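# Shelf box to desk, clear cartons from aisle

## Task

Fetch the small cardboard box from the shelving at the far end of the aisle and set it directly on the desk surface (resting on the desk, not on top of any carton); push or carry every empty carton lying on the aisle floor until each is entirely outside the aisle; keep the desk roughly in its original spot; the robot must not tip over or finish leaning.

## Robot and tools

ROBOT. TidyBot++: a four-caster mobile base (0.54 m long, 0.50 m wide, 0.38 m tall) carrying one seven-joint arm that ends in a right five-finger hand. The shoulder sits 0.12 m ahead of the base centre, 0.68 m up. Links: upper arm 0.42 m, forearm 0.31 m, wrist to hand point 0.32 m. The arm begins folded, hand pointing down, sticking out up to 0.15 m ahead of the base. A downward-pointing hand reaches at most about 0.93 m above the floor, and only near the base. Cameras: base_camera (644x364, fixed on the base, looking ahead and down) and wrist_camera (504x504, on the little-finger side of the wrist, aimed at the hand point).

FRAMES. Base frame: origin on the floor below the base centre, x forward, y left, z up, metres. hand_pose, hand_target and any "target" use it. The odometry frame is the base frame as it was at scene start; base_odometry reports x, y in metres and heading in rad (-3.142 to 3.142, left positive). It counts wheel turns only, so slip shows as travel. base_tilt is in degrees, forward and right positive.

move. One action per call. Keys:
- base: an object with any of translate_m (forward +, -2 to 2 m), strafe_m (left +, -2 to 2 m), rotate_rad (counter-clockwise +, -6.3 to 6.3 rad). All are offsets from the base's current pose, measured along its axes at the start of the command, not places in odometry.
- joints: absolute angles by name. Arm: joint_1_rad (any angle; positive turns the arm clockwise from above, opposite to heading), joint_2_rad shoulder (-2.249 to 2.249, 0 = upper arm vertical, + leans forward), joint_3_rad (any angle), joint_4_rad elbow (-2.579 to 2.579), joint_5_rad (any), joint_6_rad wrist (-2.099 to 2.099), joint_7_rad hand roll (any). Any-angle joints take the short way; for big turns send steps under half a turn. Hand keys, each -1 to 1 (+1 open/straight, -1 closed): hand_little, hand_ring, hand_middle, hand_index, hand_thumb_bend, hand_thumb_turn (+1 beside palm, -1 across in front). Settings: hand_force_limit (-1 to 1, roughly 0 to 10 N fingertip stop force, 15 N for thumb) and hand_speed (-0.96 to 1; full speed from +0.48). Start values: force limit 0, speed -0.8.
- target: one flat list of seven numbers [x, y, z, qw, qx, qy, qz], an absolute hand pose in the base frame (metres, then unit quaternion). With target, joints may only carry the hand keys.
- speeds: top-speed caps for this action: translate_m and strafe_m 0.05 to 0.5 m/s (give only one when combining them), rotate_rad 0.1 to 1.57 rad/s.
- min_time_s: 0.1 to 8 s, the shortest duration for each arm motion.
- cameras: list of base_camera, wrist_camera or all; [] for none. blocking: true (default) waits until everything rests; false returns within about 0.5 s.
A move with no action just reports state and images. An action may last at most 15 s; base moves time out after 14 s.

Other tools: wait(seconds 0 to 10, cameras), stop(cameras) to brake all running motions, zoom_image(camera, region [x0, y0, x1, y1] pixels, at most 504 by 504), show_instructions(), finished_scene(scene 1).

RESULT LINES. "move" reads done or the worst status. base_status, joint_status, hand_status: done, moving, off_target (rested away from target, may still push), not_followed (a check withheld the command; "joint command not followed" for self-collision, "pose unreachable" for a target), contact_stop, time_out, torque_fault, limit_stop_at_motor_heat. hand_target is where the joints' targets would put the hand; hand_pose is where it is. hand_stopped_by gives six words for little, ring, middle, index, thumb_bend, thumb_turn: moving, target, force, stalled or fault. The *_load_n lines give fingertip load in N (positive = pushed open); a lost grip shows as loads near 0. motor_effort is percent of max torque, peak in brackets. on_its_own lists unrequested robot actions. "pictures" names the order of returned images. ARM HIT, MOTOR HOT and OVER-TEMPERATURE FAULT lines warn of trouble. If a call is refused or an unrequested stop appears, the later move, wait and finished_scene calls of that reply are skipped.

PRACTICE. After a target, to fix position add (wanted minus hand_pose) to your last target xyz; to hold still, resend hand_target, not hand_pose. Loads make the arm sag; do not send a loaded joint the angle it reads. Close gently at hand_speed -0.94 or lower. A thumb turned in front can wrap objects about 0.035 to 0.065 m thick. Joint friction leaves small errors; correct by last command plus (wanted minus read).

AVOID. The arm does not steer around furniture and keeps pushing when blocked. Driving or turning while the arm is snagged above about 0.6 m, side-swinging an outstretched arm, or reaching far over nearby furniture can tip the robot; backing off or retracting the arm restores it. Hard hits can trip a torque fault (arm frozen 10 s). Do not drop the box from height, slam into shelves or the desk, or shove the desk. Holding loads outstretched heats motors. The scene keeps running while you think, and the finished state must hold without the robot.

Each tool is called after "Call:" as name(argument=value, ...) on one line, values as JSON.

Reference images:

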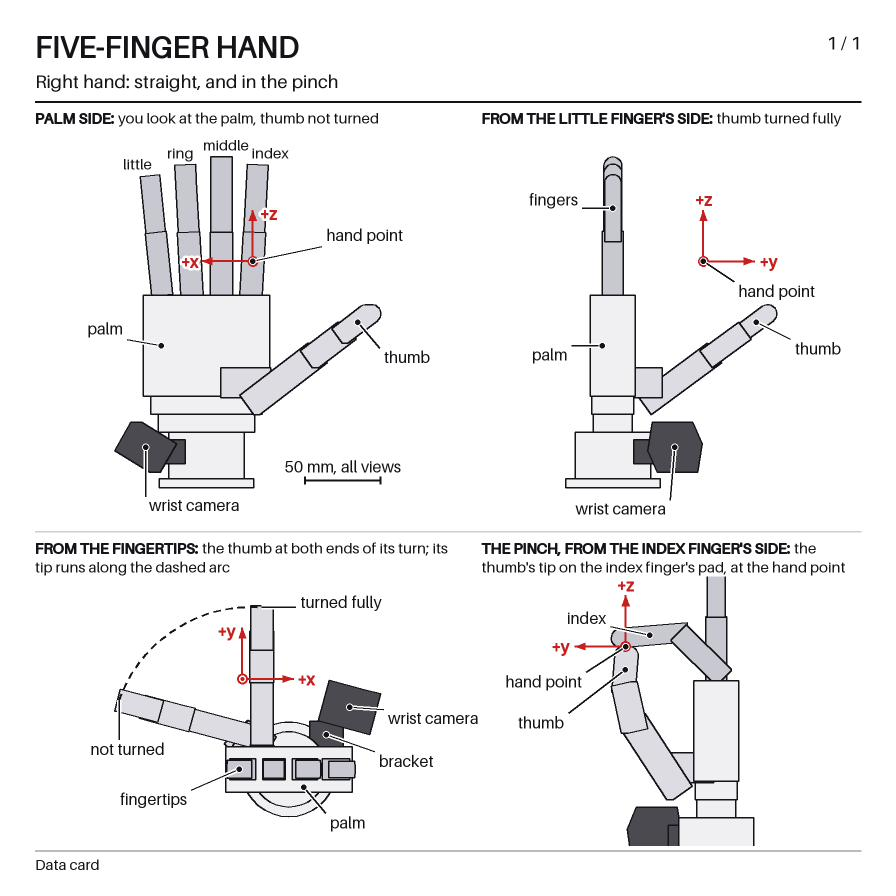

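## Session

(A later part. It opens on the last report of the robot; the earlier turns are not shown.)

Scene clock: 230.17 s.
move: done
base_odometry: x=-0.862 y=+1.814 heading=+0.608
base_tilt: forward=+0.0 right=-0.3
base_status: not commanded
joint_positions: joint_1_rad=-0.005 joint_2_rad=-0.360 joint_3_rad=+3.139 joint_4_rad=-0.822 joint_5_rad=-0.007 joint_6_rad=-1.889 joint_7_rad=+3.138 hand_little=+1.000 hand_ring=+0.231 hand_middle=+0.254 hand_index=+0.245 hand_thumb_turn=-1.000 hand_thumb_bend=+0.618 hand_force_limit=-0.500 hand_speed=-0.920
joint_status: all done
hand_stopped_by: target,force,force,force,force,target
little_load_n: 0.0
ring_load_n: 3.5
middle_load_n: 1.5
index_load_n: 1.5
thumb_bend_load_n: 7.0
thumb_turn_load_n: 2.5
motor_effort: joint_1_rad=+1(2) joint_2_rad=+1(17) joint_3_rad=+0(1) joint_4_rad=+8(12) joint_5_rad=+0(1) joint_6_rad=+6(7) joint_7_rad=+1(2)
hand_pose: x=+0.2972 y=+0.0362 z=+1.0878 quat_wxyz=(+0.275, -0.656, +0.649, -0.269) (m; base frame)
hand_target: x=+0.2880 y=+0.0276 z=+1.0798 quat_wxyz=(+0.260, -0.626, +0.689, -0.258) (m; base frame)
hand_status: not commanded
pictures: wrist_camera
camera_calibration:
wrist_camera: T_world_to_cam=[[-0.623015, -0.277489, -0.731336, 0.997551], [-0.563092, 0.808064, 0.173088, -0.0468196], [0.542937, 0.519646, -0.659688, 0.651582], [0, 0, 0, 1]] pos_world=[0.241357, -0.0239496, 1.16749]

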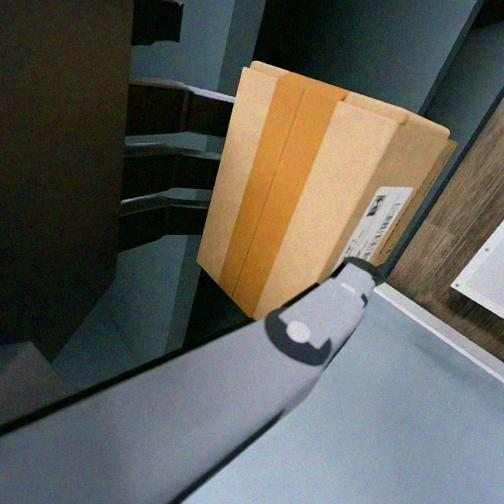

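Call:
move(base={"strafe_m": -1.8, "translate_m": 0.055}, speeds={"strafe_m": 0.3}, cameras=["wrist_camera", "base_camera"])

Call:
move(base={"rotate_rad": -1.569}, speeds={"rotate_rad": 0.8}, cameras=["wrist_camera", "base_camera"])

Scene clock: 238.03 s.
move: done
base_odometry: x=+0.212 y=+0.368 heading=+0.608
base_tilt: forward=+0.1 right=-0.3
base_status: done
joint_positions: joint_1_rad=-0.005 joint_2_rad=-0.360 joint_3_rad=+3.139 joint_4_rad=-0.822 joint_5_rad=-0.005 joint_6_rad=-1.890 joint_7_rad=+3.138 hand_little=+1.000 hand_ring=+0.231 hand_middle=+0.254 hand_index=+0.245 hand_thumb_turn=-1.000 hand_thumb_bend=+0.618 hand_force_limit=-0.500 hand_speed=-0.920
joint_status: not commanded
hand_stopped_by: target,force,force,force,force,target
little_load_n: 0.0
ring_load_n: 4.0
middle_load_n: 1.0
index_load_n: 1.5
thumb_bend_load_n: 6.5
thumb_turn_load_n: 2.5
motor_effort: joint_1_rad=+1(2) joint_2_rad=+1(3) joint_3_rad=+0(2) joint_4_rad=+8(9) joint_5_rad=-1(2) joint_6_rad=+6(6) joint_7_rad=+1(2)
hand_pose: x=+0.2969 y=+0.0357 z=+1.0875 quat_wxyz=(+0.274, -0.656, +0.650, -0.269) (m; base frame)
hand_target: x=+0.2880 y=+0.0276 z=+1.0798 quat_wxyz=(+0.260, -0.626, +0.689, -0.258) (m; base frame)
hand_status: not commanded
pictures: base_camera, wrist_camera
camera_calibration:
wrist_camera: T_world_to_cam=[[-0.624095, -0.277042, -0.730584, 0.996599], [-0.561596, 0.809143, 0.172907, -0.046849], [0.543245, 0.518204, -0.660568, 0.652754], [0, 0, 0, 1]] pos_world=[0.241057, -0.0242528, 1.16739]

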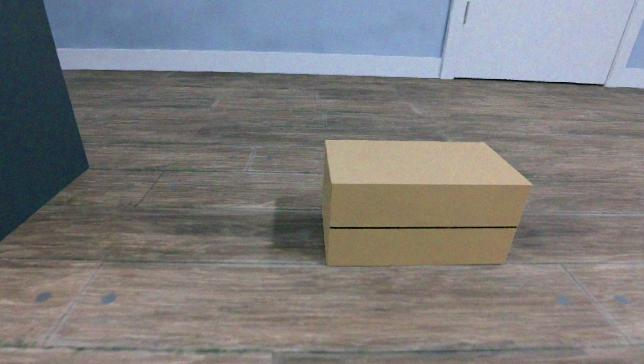

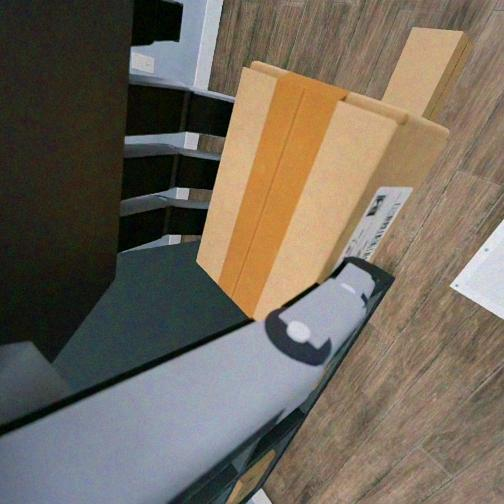

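Scene clock: 240.80 s.
move: done
base_odometry: x=+0.212 y=+0.368 heading=-0.960
base_tilt: forward=+0.1 right=-0.4
base_status: done
joint_positions: joint_1_rad=-0.005 joint_2_rad=-0.360 joint_3_rad=+3.139 joint_4_rad=-0.822 joint_5_rad=-0.005 joint_6_rad=-1.890 joint_7_rad=+3.138 hand_little=+1.000 hand_ring=+0.231 hand_middle=+0.254 hand_index=+0.245 hand_thumb_turn=-1.000 hand_thumb_bend=+0.618 hand_force_limit=-0.500 hand_speed=-0.920
joint_status: not commanded
hand_stopped_by: target,force,force,force,force,target
little_load_n: 0.0
ring_load_n: 4.0
middle_load_n: 1.0
index_load_n: 1.5
thumb_bend_load_n: 6.5
thumb_turn_load_n: 2.0
motor_effort: joint_1_rad=+1(1) joint_2_rad=+2(2) joint_3_rad=-1(1) joint_4_rad=+8(9) joint_5_rad=-1(2) joint_6_rad=+6(6) joint_7_rad=+1(2)
hand_pose: x=+0.2969 y=+0.0357 z=+1.0875 quat_wxyz=(+0.274, -0.656, +0.650, -0.269) (m; base frame)
hand_target: x=+0.2880 y=+0.0276 z=+1.0798 quat_wxyz=(+0.260, -0.626, +0.689, -0.258) (m; base frame)
hand_status: not commanded
pictures: base_camera, wrist_camera
camera_calibration:
wrist_camera: T_world_to_cam=[[-0.624131, -0.277073, -0.730541, 0.996557], [-0.561625, 0.809115, 0.172946, -0.0468876], [0.543173, 0.518231, -0.660605, 0.652815], [0, 0, 0, 1]] pos_world=[0.241057, -0.0242527, 1.16739]

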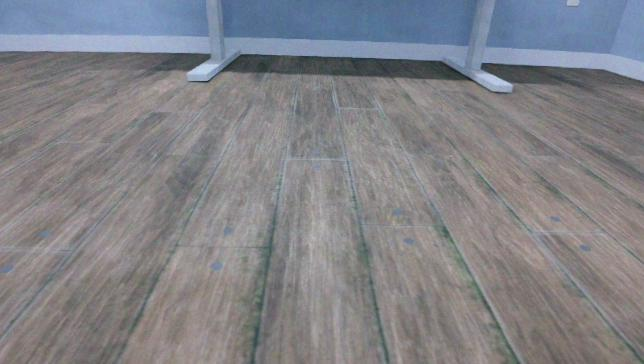

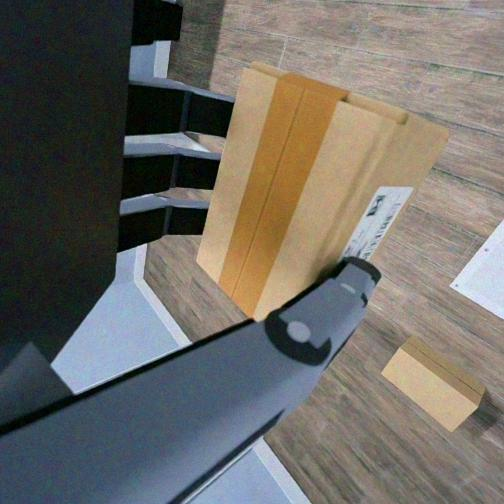

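Call:
move(base={"translate_m": 1.15, "strafe_m": -0.1}, speeds={"translate_m": 0.3}, cameras=["wrist_camera", "base_camera"])

Scene clock: 247.20 s.
move: done
base_odometry: x=+0.790 y=-0.632 heading=-0.960
base_tilt: forward=+0.1 right=-0.3
base_status: done
joint_positions: joint_1_rad=-0.005 joint_2_rad=-0.361 joint_3_rad=+3.139 joint_4_rad=-0.826 joint_5_rad=-0.005 joint_6_rad=-1.893 joint_7_rad=+3.138 hand_little=+1.000 hand_ring=+0.231 hand_middle=+0.254 hand_index=+0.245 hand_thumb_turn=-1.000 hand_thumb_bend=+0.618 hand_force_limit=-0.500 hand_speed=-0.920
joint_status: not commanded
hand_stopped_by: target,force,force,force,force,target
little_load_n: 0.0
ring_load_n: 4.0
middle_load_n: 1.0
index_load_n: 1.5
thumb_bend_load_n: 7.0
thumb_turn_load_n: 2.5
motor_effort: joint_1_rad=+1(1) joint_2_rad=+2(6) joint_3_rad=-1(1) joint_4_rad=+8(10) joint_5_rad=+0(2) joint_6_rad=+6(7) joint_7_rad=+1(2)
hand_pose: x=+0.2956 y=+0.0356 z=+1.0860 quat_wxyz=(+0.273, -0.656, +0.651, -0.268) (m; base frame)
hand_target: x=+0.2880 y=+0.0276 z=+1.0798 quat_wxyz=(+0.260, -0.626, +0.689, -0.258) (m; base frame)
hand_status: not commanded
pictures: base_camera, wrist_camera
camera_calibration:
wrist_camera: T_world_to_cam=[[-0.627965, -0.277106, -0.727236, 0.992176], [-0.560718, 0.809113, 0.175873, -0.0508168], [0.539681, 0.518216, -0.663473, 0.656689], [0, 0, 0, 1]] pos_world=[0.240156, -0.0242527, 1.16618]

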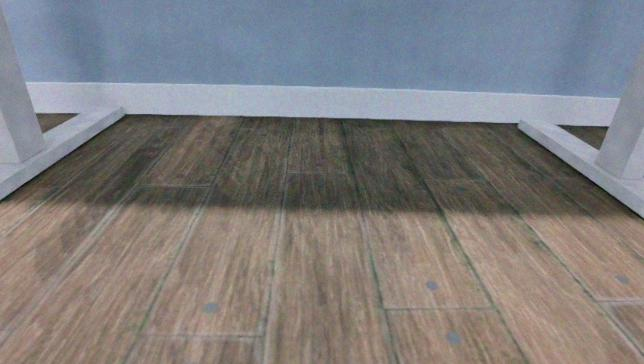

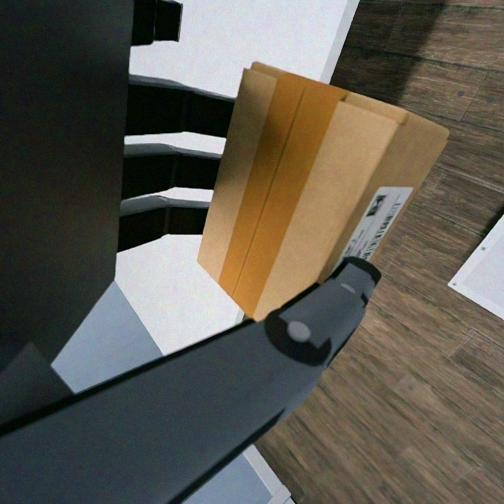

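Call:
move(base={"translate_m": 0.15}, speeds={"translate_m": 0.2})

Call:
move(joints={"joint_2_rad": -0.022, "joint_4_rad": -1.517, "joint_6_rad": -0.841}, min_time_s=3, cameras=["wrist_camera", "base_camera"])

Scene clock: 251.53 s.
move: done
base_odometry: x=+0.876 y=-0.755 heading=-0.960
base_tilt: forward=+0.0 right=-0.4
base_status: done
joint_positions: joint_1_rad=-0.005 joint_2_rad=-0.361 joint_3_rad=+3.139 joint_4_rad=-0.827 joint_5_rad=-0.005 joint_6_rad=-1.894 joint_7_rad=+3.138 hand_little=+1.000 hand_ring=+0.231 hand_middle=+0.254 hand_index=+0.245 hand_thumb_turn=-1.000 hand_thumb_bend=+0.618 hand_force_limit=-0.500 hand_speed=-0.920
joint_status: not commanded
hand_stopped_by: target,force,force,force,force,target
little_load_n: 0.0
ring_load_n: 4.0
middle_load_n: 1.0
index_load_n: 1.5
thumb_bend_load_n: 7.0
thumb_turn_load_n: 2.5
motor_effort: joint_1_rad=+1(1) joint_2_rad=+2(5) joint_3_rad=-1(2) joint_4_rad=+9(9) joint_5_rad=-1(1) joint_6_rad=+6(6) joint_7_rad=+2(2)
hand_pose: x=+0.2953 y=+0.0356 z=+1.0854 quat_wxyz=(+0.272, -0.657, +0.651, -0.267) (m; base frame)
hand_target: x=+0.2880 y=+0.0276 z=+1.0798 quat_wxyz=(+0.260, -0.626, +0.689, -0.258) (m; base frame)
hand_status: not commanded
pictures: none

Scene clock: 255.17 s.
move: done
base_odometry: x=+0.876 y=-0.755 heading=-0.960
base_tilt: forward=+0.1 right=-0.4
base_status: not commanded
joint_positions: joint_1_rad=-0.005 joint_2_rad=-0.027 joint_3_rad=+3.139 joint_4_rad=-1.511 joint_5_rad=-0.005 joint_6_rad=-0.894 joint_7_rad=+3.138 hand_little=+1.000 hand_ring=+0.231 hand_middle=+0.254 hand_index=+0.245 hand_thumb_turn=-1.000 hand_thumb_bend=+0.618 hand_force_limit=-0.500 hand_speed=-0.920
joint_status: all done
hand_stopped_by: target,force,force,force,force,target
little_load_n: -0.5
ring_load_n: 4.0
middle_load_n: 1.5
index_load_n: 1.5
thumb_bend_load_n: 6.5
thumb_turn_load_n: 2.0
motor_effort: joint_1_rad=+1(1) joint_2_rad=-17(19) joint_3_rad=-1(2) joint_4_rad=+16(16) joint_5_rad=-1(2) joint_6_rad=+6(7) joint_7_rad=+1(2)
hand_pose: x=+0.5998 y=+0.0377 z=+0.8554 quat_wxyz=(+0.266, -0.657, +0.655, -0.260) (m; base frame)
hand_target: x=+0.6156 y=+0.0263 z=+0.8605 quat_wxyz=(+0.277, -0.629, +0.671, -0.278) (m; base frame)
hand_status: not commanded
pictures: base_camera, wrist_camera
camera_calibration:
wrist_camera: T_world_to_cam=[[-0.644283, -0.272093, -0.714748, 1.01502], [-0.553696, 0.810633, 0.190513, 0.141854], [0.527561, 0.518498, -0.672933, 0.353803], [0, 0, 0, 1]] pos_world=[0.54585, -0.0222583, 0.936542]

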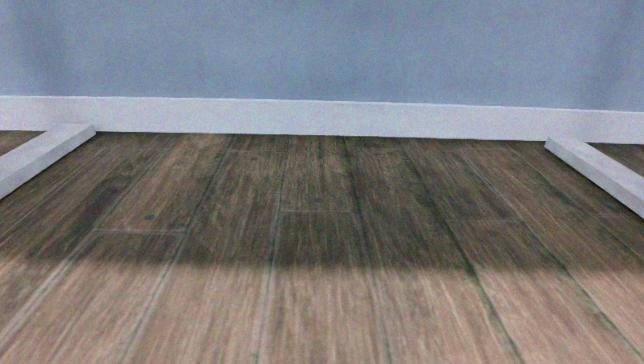

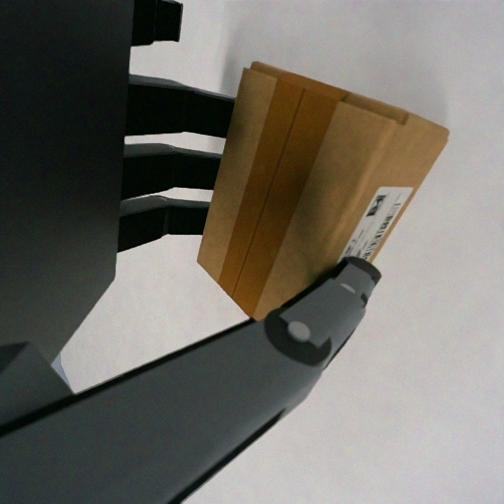

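Call:
move(joints={"joint_2_rad": -0.030, "joint_4_rad": -1.707, "joint_6_rad": -0.645}, min_time_s=2, cameras=["wrist_camera"])

Scene clock: 257.83 s.
move: done
base_odometry: x=+0.876 y=-0.755 heading=-0.960
base_tilt: forward=+0.1 right=-0.4
base_status: not commanded
joint_positions: joint_1_rad=-0.005 joint_2_rad=-0.051 joint_3_rad=+3.139 joint_4_rad=-1.666 joint_5_rad=-0.005 joint_6_rad=-0.681 joint_7_rad=+3.138 hand_little=+1.000 hand_ring=+0.231 hand_middle=+0.253 hand_index=+0.245 hand_thumb_turn=-1.000 hand_thumb_bend=+0.618 hand_force_limit=-0.500 hand_speed=-0.920
joint_status: all done
hand_stopped_by: target,force,force,force,force,target
little_load_n: 0.0
ring_load_n: 1.0
middle_load_n: -3.0
index_load_n: 1.5
thumb_bend_load_n: 3.5
thumb_turn_load_n: 0.0
motor_effort: joint_1_rad=+1(1) joint_2_rad=-9(18) joint_3_rad=-1(2) joint_4_rad=+11(16) joint_5_rad=-1(2) joint_6_rad=+4(7) joint_7_rad=+1(2)
hand_pose: x=+0.6123 y=+0.0377 z=+0.8294 quat_wxyz=(+0.293, -0.646, +0.644, -0.287) (m; base frame)
hand_target: x=+0.6149 y=+0.0275 z=+0.8060 quat_wxyz=(+0.282, -0.629, +0.667, -0.281) (m; base frame)
hand_status: not commanded
pictures: wrist_camera
camera_calibration:
wrist_camera: T_world_to_cam=[[-0.584003, -0.270924, -0.765207, 1.00929], [-0.566538, 0.811143, 0.145191, 0.199225], [0.581356, 0.518311, -0.627199, 0.258921], [0, 0, 0, 1]] pos_world=[0.551773, -0.0223601, 0.905787]

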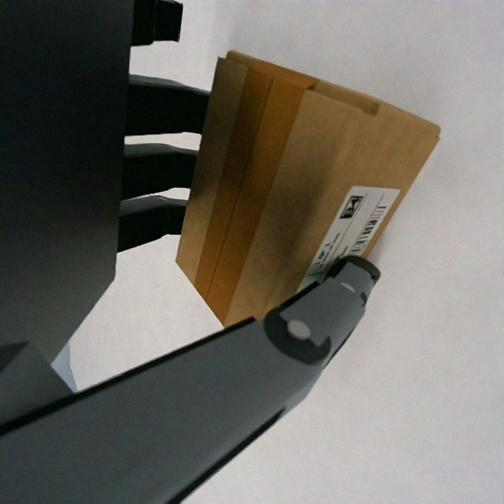

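Call:
move(joints={"joint_4_rad": -1.665}, min_time_s=1, cameras=["wrist_camera"])

Scene clock: 260.27 s.
move: done
base_odometry: x=+0.876 y=-0.755 heading=-0.960
base_tilt: forward=+0.1 right=-0.4
base_status: not commanded
joint_positions: joint_1_rad=-0.005 joint_2_rad=-0.051 joint_3_rad=+3.139 joint_4_rad=-1.666 joint_5_rad=-0.005 joint_6_rad=-0.681 joint_7_rad=+3.138 hand_little=+1.000 hand_ring=+0.231 hand_middle=+0.253 hand_index=+0.245 hand_thumb_turn=-1.000 hand_thumb_bend=+0.618 hand_force_limit=-0.500 hand_speed=-0.920
joint_status: all done
hand_stopped_by: target,force,force,force,force,target
little_load_n: 0.0
ring_load_n: 1.0
middle_load_n: -3.0
index_load_n: 1.5
thumb_bend_load_n: 3.0
thumb_turn_load_n: 0.5
motor_effort: joint_1_rad=+1(1) joint_2_rad=-10(10) joint_3_rad=-1(2) joint_4_rad=+12(12) joint_5_rad=-1(2) joint_6_rad=+4(5) joint_7_rad=+1(2)
hand_pose: x=+0.6123 y=+0.0377 z=+0.8295 quat_wxyz=(+0.293, -0.646, +0.644, -0.287) (m; base frame)
hand_target: x=+0.6269 y=+0.0275 z=+0.8276 quat_wxyz=(+0.296, -0.623, +0.661, -0.295) (m; base frame)
hand_status: not commanded
pictures: wrist_camera
camera_calibration:
wrist_camera: T_world_to_cam=[[-0.58376, -0.270909, -0.765397, 1.00939], [-0.566581, 0.811143, 0.145025, 0.199457], [0.581558, 0.518319, -0.627005, 0.258576], [0, 0, 0, 1]] pos_world=[0.551873, -0.0223601, 0.905787]

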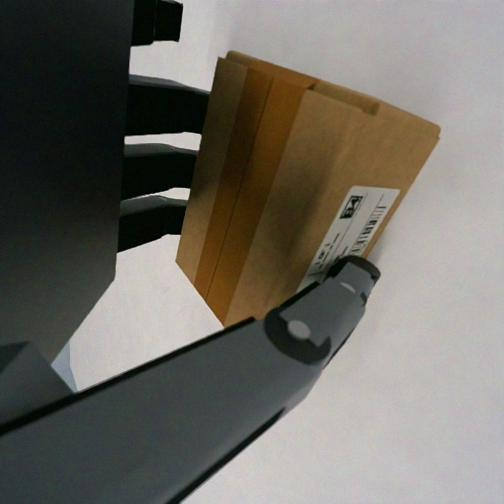

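Call:
move(joints={"joint_4_rad": -1.635}, min_time_s=1, cameras=["wrist_camera"])

Scene clock: 261.73 s.
move: done
base_odometry: x=+0.876 y=-0.755 heading=-0.960
base_tilt: forward=+0.1 right=-0.4
base_status: not commanded
joint_positions: joint_1_rad=-0.005 joint_2_rad=-0.050 joint_3_rad=+3.139 joint_4_rad=-1.665 joint_5_rad=-0.005 joint_6_rad=-0.681 joint_7_rad=+3.138 hand_little=+1.000 hand_ring=+0.231 hand_middle=+0.253 hand_index=+0.245 hand_thumb_turn=-1.000 hand_thumb_bend=+0.618 hand_force_limit=-0.500 hand_speed=-0.920
joint_status: all done
hand_stopped_by: target,force,force,force,force,target
little_load_n: 0.0
ring_load_n: 1.0
middle_load_n: -1.0
index_load_n: 2.0
thumb_bend_load_n: 3.0
thumb_turn_load_n: 0.5
motor_effort: joint_1_rad=+1(1) joint_2_rad=-15(15) joint_3_rad=+0(2) joint_4_rad=+15(16) joint_5_rad=-1(2) joint_6_rad=+6(6) joint_7_rad=+1(2)
hand_pose: x=+0.6129 y=+0.0377 z=+0.8299 quat_wxyz=(+0.293, -0.646, +0.644, -0.287) (m; base frame)
hand_target: x=+0.6349 y=+0.0274 z=+0.8434 quat_wxyz=(+0.306, -0.619, +0.657, -0.304) (m; base frame)
hand_status: not commanded
pictures: wrist_camera
camera_calibration:
wrist_camera: T_world_to_cam=[[-0.58324, -0.270928, -0.765787, 1.01], [-0.566704, 0.811126, 0.144645, 0.200036], [0.581961, 0.518337, -0.626617, 0.258021], [0, 0, 0, 1]] pos_world=[0.552273, -0.02236, 0.906189]

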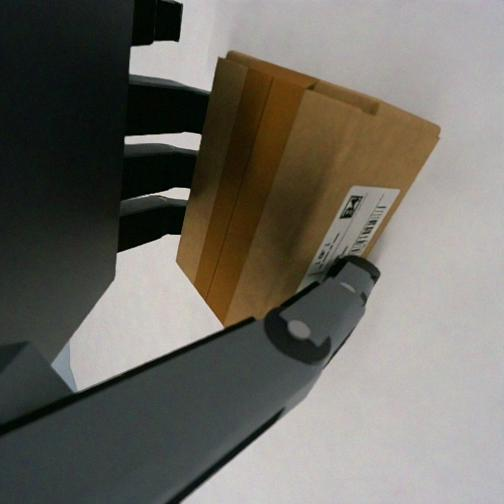

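Call:
move(joints={"hand_thumb_bend": 1.0, "hand_index": 1.0, "hand_middle": 1.0, "hand_ring": 1.0, "hand_speed": -0.85}, cameras=["wrist_camera"])

Scene clock: 264.43 s.
move: done
base_odometry: x=+0.876 y=-0.755 heading=-0.960
base_tilt: forward=+0.1 right=-0.4
base_status: not commanded
joint_positions: joint_1_rad=-0.005 joint_2_rad=-0.047 joint_3_rad=+3.139 joint_4_rad=-1.665 joint_5_rad=-0.005 joint_6_rad=-0.681 joint_7_rad=+3.138 hand_little=+1.000 hand_ring=+1.000 hand_middle=+1.000 hand_index=+1.000 hand_thumb_turn=-1.000 hand_thumb_bend=+1.000 hand_force_limit=-0.500 hand_speed=-0.850
joint_status: all done
hand_stopped_by: target,target,target,target,target,target
little_load_n: 0.0
ring_load_n: 0.0
middle_load_n: 0.0
index_load_n: 0.0
thumb_bend_load_n: 0.0
thumb_turn_load_n: 0.0
motor_effort: joint_1_rad=+1(1) joint_2_rad=-16(17) joint_3_rad=-1(2) joint_4_rad=+16(16) joint_5_rad=-1(2) joint_6_rad=+6(6) joint_7_rad=+1(2)
hand_pose: x=+0.6134 y=+0.0377 z=+0.8285 quat_wxyz=(+0.292, -0.646, +0.644, -0.286) (m; base frame)
hand_target: x=+0.6349 y=+0.0274 z=+0.8434 quat_wxyz=(+0.306, -0.619, +0.657, -0.304) (m; base frame)
hand_status: not commanded
pictures: wrist_camera
camera_calibration:
wrist_camera: T_world_to_cam=[[-0.585305, -0.270934, -0.764207, 1.0092], [-0.566329, 0.811111, 0.146188, 0.199003], [0.58025, 0.518357, -0.628185, 0.259225], [0, 0, 0, 1]] pos_world=[0.552973, -0.02236, 0.904984]

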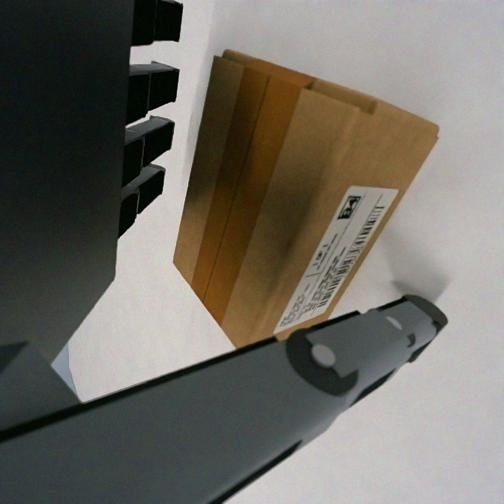

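Call:
move(joints={"joint_2_rad": -0.145, "joint_4_rad": -1.606, "joint_6_rad": -0.836}, min_time_s=1.5, cameras=["wrist_camera"])

Call:
move(joints={"joint_2_rad": -0.30, "joint_4_rad": -1.52, "joint_6_rad": -1.03}, min_time_s=1.5, cameras=["wrist_camera"])

Scene clock: 267.23 s.
move: done
base_odometry: x=+0.876 y=-0.755 heading=-0.960
base_tilt: forward=+0.1 right=-0.3
base_status: not commanded
joint_positions: joint_1_rad=-0.005 joint_2_rad=-0.128 joint_3_rad=+3.139 joint_4_rad=-1.637 joint_5_rad=-0.005 joint_6_rad=-0.797 joint_7_rad=+3.138 hand_little=+1.000 hand_ring=+1.000 hand_middle=+1.000 hand_index=+1.000 hand_thumb_turn=-1.000 hand_thumb_bend=+1.000 hand_force_limit=-0.500 hand_speed=-0.850
joint_status: all done
hand_stopped_by: target,target,target,target,target,target
little_load_n: 0.0
ring_load_n: 0.0
middle_load_n: 0.0
index_load_n: 0.0
thumb_bend_load_n: 0.0
thumb_turn_load_n: 0.0
motor_effort: joint_1_rad=+1(1) joint_2_rad=-13(18) joint_3_rad=-1(1) joint_4_rad=+15(16) joint_5_rad=-1(1) joint_6_rad=+6(7) joint_7_rad=+1(2)
hand_pose: x=+0.5773 y=+0.0375 z=+0.8580 quat_wxyz=(+0.290, -0.647, +0.645, -0.284) (m; base frame)
hand_target: x=+0.5733 y=+0.0265 z=+0.8745 quat_wxyz=(+0.290, -0.624, +0.665, -0.290) (m; base frame)
hand_status: not commanded
pictures: wrist_camera
camera_calibration:
wrist_camera: T_world_to_cam=[[-0.590959, -0.271504, -0.75964, 1.01001], [-0.565621, 0.81087, 0.150209, 0.17052], [0.575187, 0.518436, -0.632759, 0.305555], [0, 0, 0, 1]] pos_world=[0.517571, -0.0224591, 0.93497]

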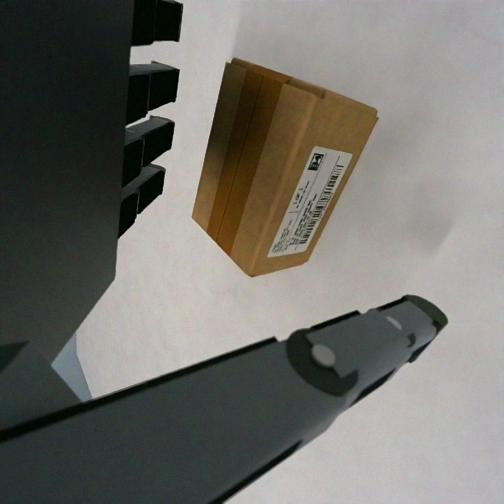

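Scene clock: 269.07 s.
move: done
base_odometry: x=+0.876 y=-0.755 heading=-0.960
base_tilt: forward=+0.1 right=-0.4
base_status: not commanded
joint_positions: joint_1_rad=-0.005 joint_2_rad=-0.288 joint_3_rad=+3.139 joint_4_rad=-1.549 joint_5_rad=-0.005 joint_6_rad=-0.991 joint_7_rad=+3.138 hand_little=+1.000 hand_ring=+1.000 hand_middle=+1.000 hand_index=+1.000 hand_thumb_turn=-1.000 hand_thumb_bend=+1.000 hand_force_limit=-0.500 hand_speed=-0.850
joint_status: all done
hand_stopped_by: target,target,target,target,target,target
little_load_n: -0.5
ring_load_n: 0.0
middle_load_n: 0.0
index_load_n: 0.0
thumb_bend_load_n: 0.0
thumb_turn_load_n: 0.0
motor_effort: joint_1_rad=+1(1) joint_2_rad=-7(15) joint_3_rad=-1(1) joint_4_rad=+14(16) joint_5_rad=-1(2) joint_6_rad=+6(7) joint_7_rad=+1(2)
hand_pose: x=+0.5108 y=+0.0372 z=+0.9319 quat_wxyz=(+0.308, -0.640, +0.637, -0.301) (m; base frame)
hand_target: x=+0.5045 y=+0.0260 z=+0.9436 quat_wxyz=(+0.305, -0.615, +0.660, -0.305) (m; base frame)
hand_status: not commanded
pictures: wrist_camera
camera_calibration:
wrist_camera: T_world_to_cam=[[-0.548173, -0.272153, -0.790847, 1.034], [-0.573748, 0.810367, 0.118821, 0.155425], [0.608539, 0.518882, -0.600368, 0.343454], [0, 0, 0, 1]] pos_world=[0.446981, -0.0227575, 1.00547]

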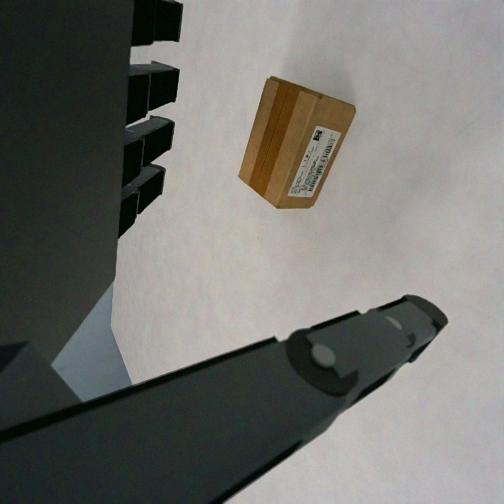

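Call:
move(base={"translate_m": -0.3}, speeds={"translate_m": 0.25}, joints={"joint_2_rad": -0.7, "joint_4_rad": -1.6, "joint_6_rad": -0.9}, min_time_s=1.5, cameras=["all"])

Scene clock: 272.03 s.
move: done
base_odometry: x=+0.704 y=-0.509 heading=-0.960
base_tilt: forward=+0.0 right=-0.4
base_status: done
joint_positions: joint_1_rad=-0.005 joint_2_rad=-0.706 joint_3_rad=+3.139 joint_4_rad=-1.587 joint_5_rad=-0.005 joint_6_rad=-0.952 joint_7_rad=+3.138 hand_little=+1.000 hand_ring=+1.000 hand_middle=+1.000 hand_index=+1.000 hand_thumb_turn=-1.000 hand_thumb_bend=+1.000 hand_force_limit=-0.500 hand_speed=-0.850
joint_status: all done
hand_stopped_by: target,target,target,target,target,target
little_load_n: 0.0
ring_load_n: 0.0
middle_load_n: 0.0
index_load_n: 0.0
thumb_bend_load_n: 0.0
thumb_turn_load_n: 0.0
motor_effort: joint_1_rad=+1(1) joint_2_rad=+5(13) joint_3_rad=+0(1) joint_4_rad=+12(16) joint_5_rad=-1(2) joint_6_rad=+7(8) joint_7_rad=+1(2)
hand_pose: x=+0.3838 y=+0.0365 z=+1.0603 quat_wxyz=(+0.434, -0.563, +0.560, -0.427) (m; base frame)
hand_target: x=+0.3954 y=+0.0271 z=+1.0688 quat_wxyz=(+0.444, -0.533, +0.574, -0.436) (m; base frame)
hand_status: not commanded
pictures: base_camera, wrist_camera
camera_calibration:
wrist_camera: T_world_to_cam=[[-0.180166, -0.270362, -0.945751, 1.08862], [-0.572691, 0.81055, -0.122614, 0.32357], [0.799728, 0.519532, -0.300867, 0.107232], [0, 0, 0, 1]] pos_world=[0.295681, -0.0236585, 1.1015]

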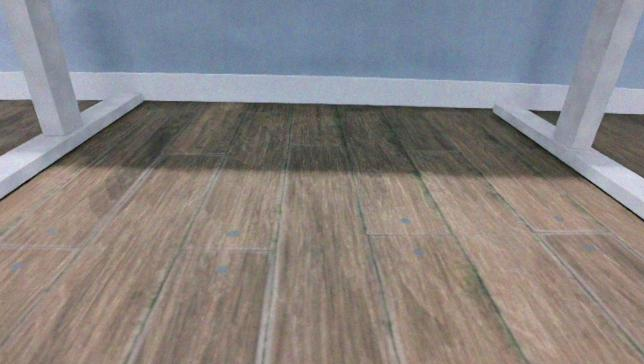

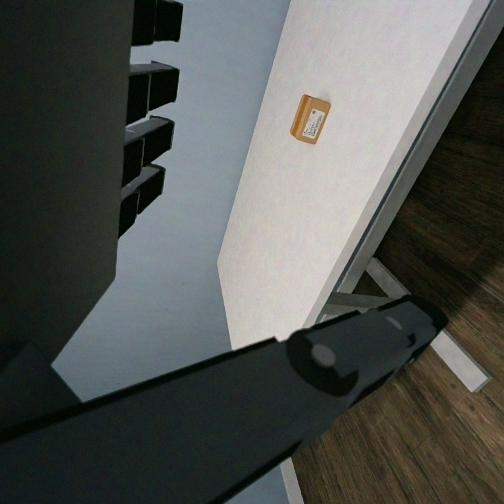

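Call:
move(base={"rotate_rad": 3.1}, joints={"joint_1_rad": 0, "joint_2_rad": -1.2, "joint_3_rad": 3.142, "joint_4_rad": -2.03, "joint_5_rad": 0, "joint_6_rad": -0.35, "joint_7_rad": -1.832}, cameras=["all"])

Scene clock: 276.07 s.
move: done
base_odometry: x=+0.704 y=-0.509 heading=+2.139
base_tilt: forward=+0.0 right=-0.4
base_status: done
joint_positions: joint_1_rad=-0.005 joint_2_rad=-1.190 joint_3_rad=+3.139 joint_4_rad=-2.016 joint_5_rad=-0.005 joint_6_rad=-0.402 joint_7_rad=+4.382 hand_little=+1.000 hand_ring=+1.000 hand_middle=+1.000 hand_index=+1.000 hand_thumb_turn=-1.000 hand_thumb_bend=+1.000 hand_force_limit=-0.500 hand_speed=-0.850
joint_status: all done
hand_stopped_by: target,target,target,target,target,target
little_load_n: 0.0
ring_load_n: 0.0
middle_load_n: 0.0
index_load_n: 0.0
thumb_bend_load_n: 0.0
thumb_turn_load_n: 0.0
motor_effort: joint_1_rad=+1(2) joint_2_rad=+15(16) joint_3_rad=-1(1) joint_4_rad=+12(14) joint_5_rad=+0(2) joint_6_rad=+7(9) joint_7_rad=+2(3)
hand_pose: x=+0.2796 y=-0.0425 z=+1.1138 quat_wxyz=(+0.139, -0.568, +0.092, -0.806) (m; base frame)
hand_target: x=+0.2739 y=-0.0490 z=+1.1272 quat_wxyz=(+0.108, -0.552, +0.073, -0.824) (m; base frame)
hand_status: not commanded
pictures: base_camera, wrist_camera
camera_calibration:
wrist_camera: T_world_to_cam=[[0.0921518, -0.995363, -0.0275802, -0.0305096], [-0.193743, 0.00924553, -0.981009, 1.15057], [0.976715, 0.0957452, -0.191992, 0.0589644], [0, 0, 0, 1]] pos_world=[0.168135, -0.0466513, 1.1392]

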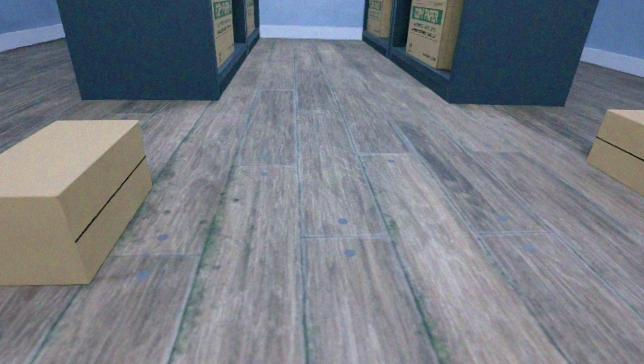

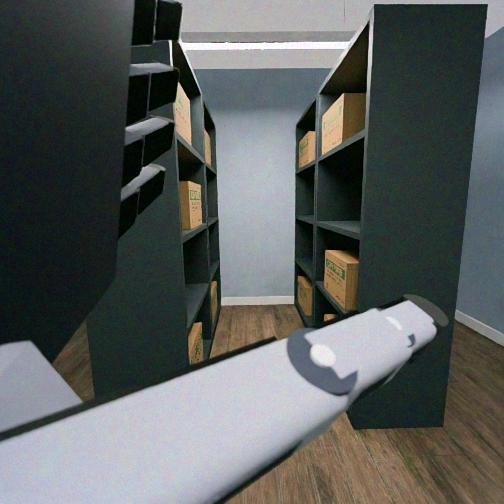

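The aisle floor is clear and the box is on the desk.

Call:
finished_scene()

The scene is finished: the task was done.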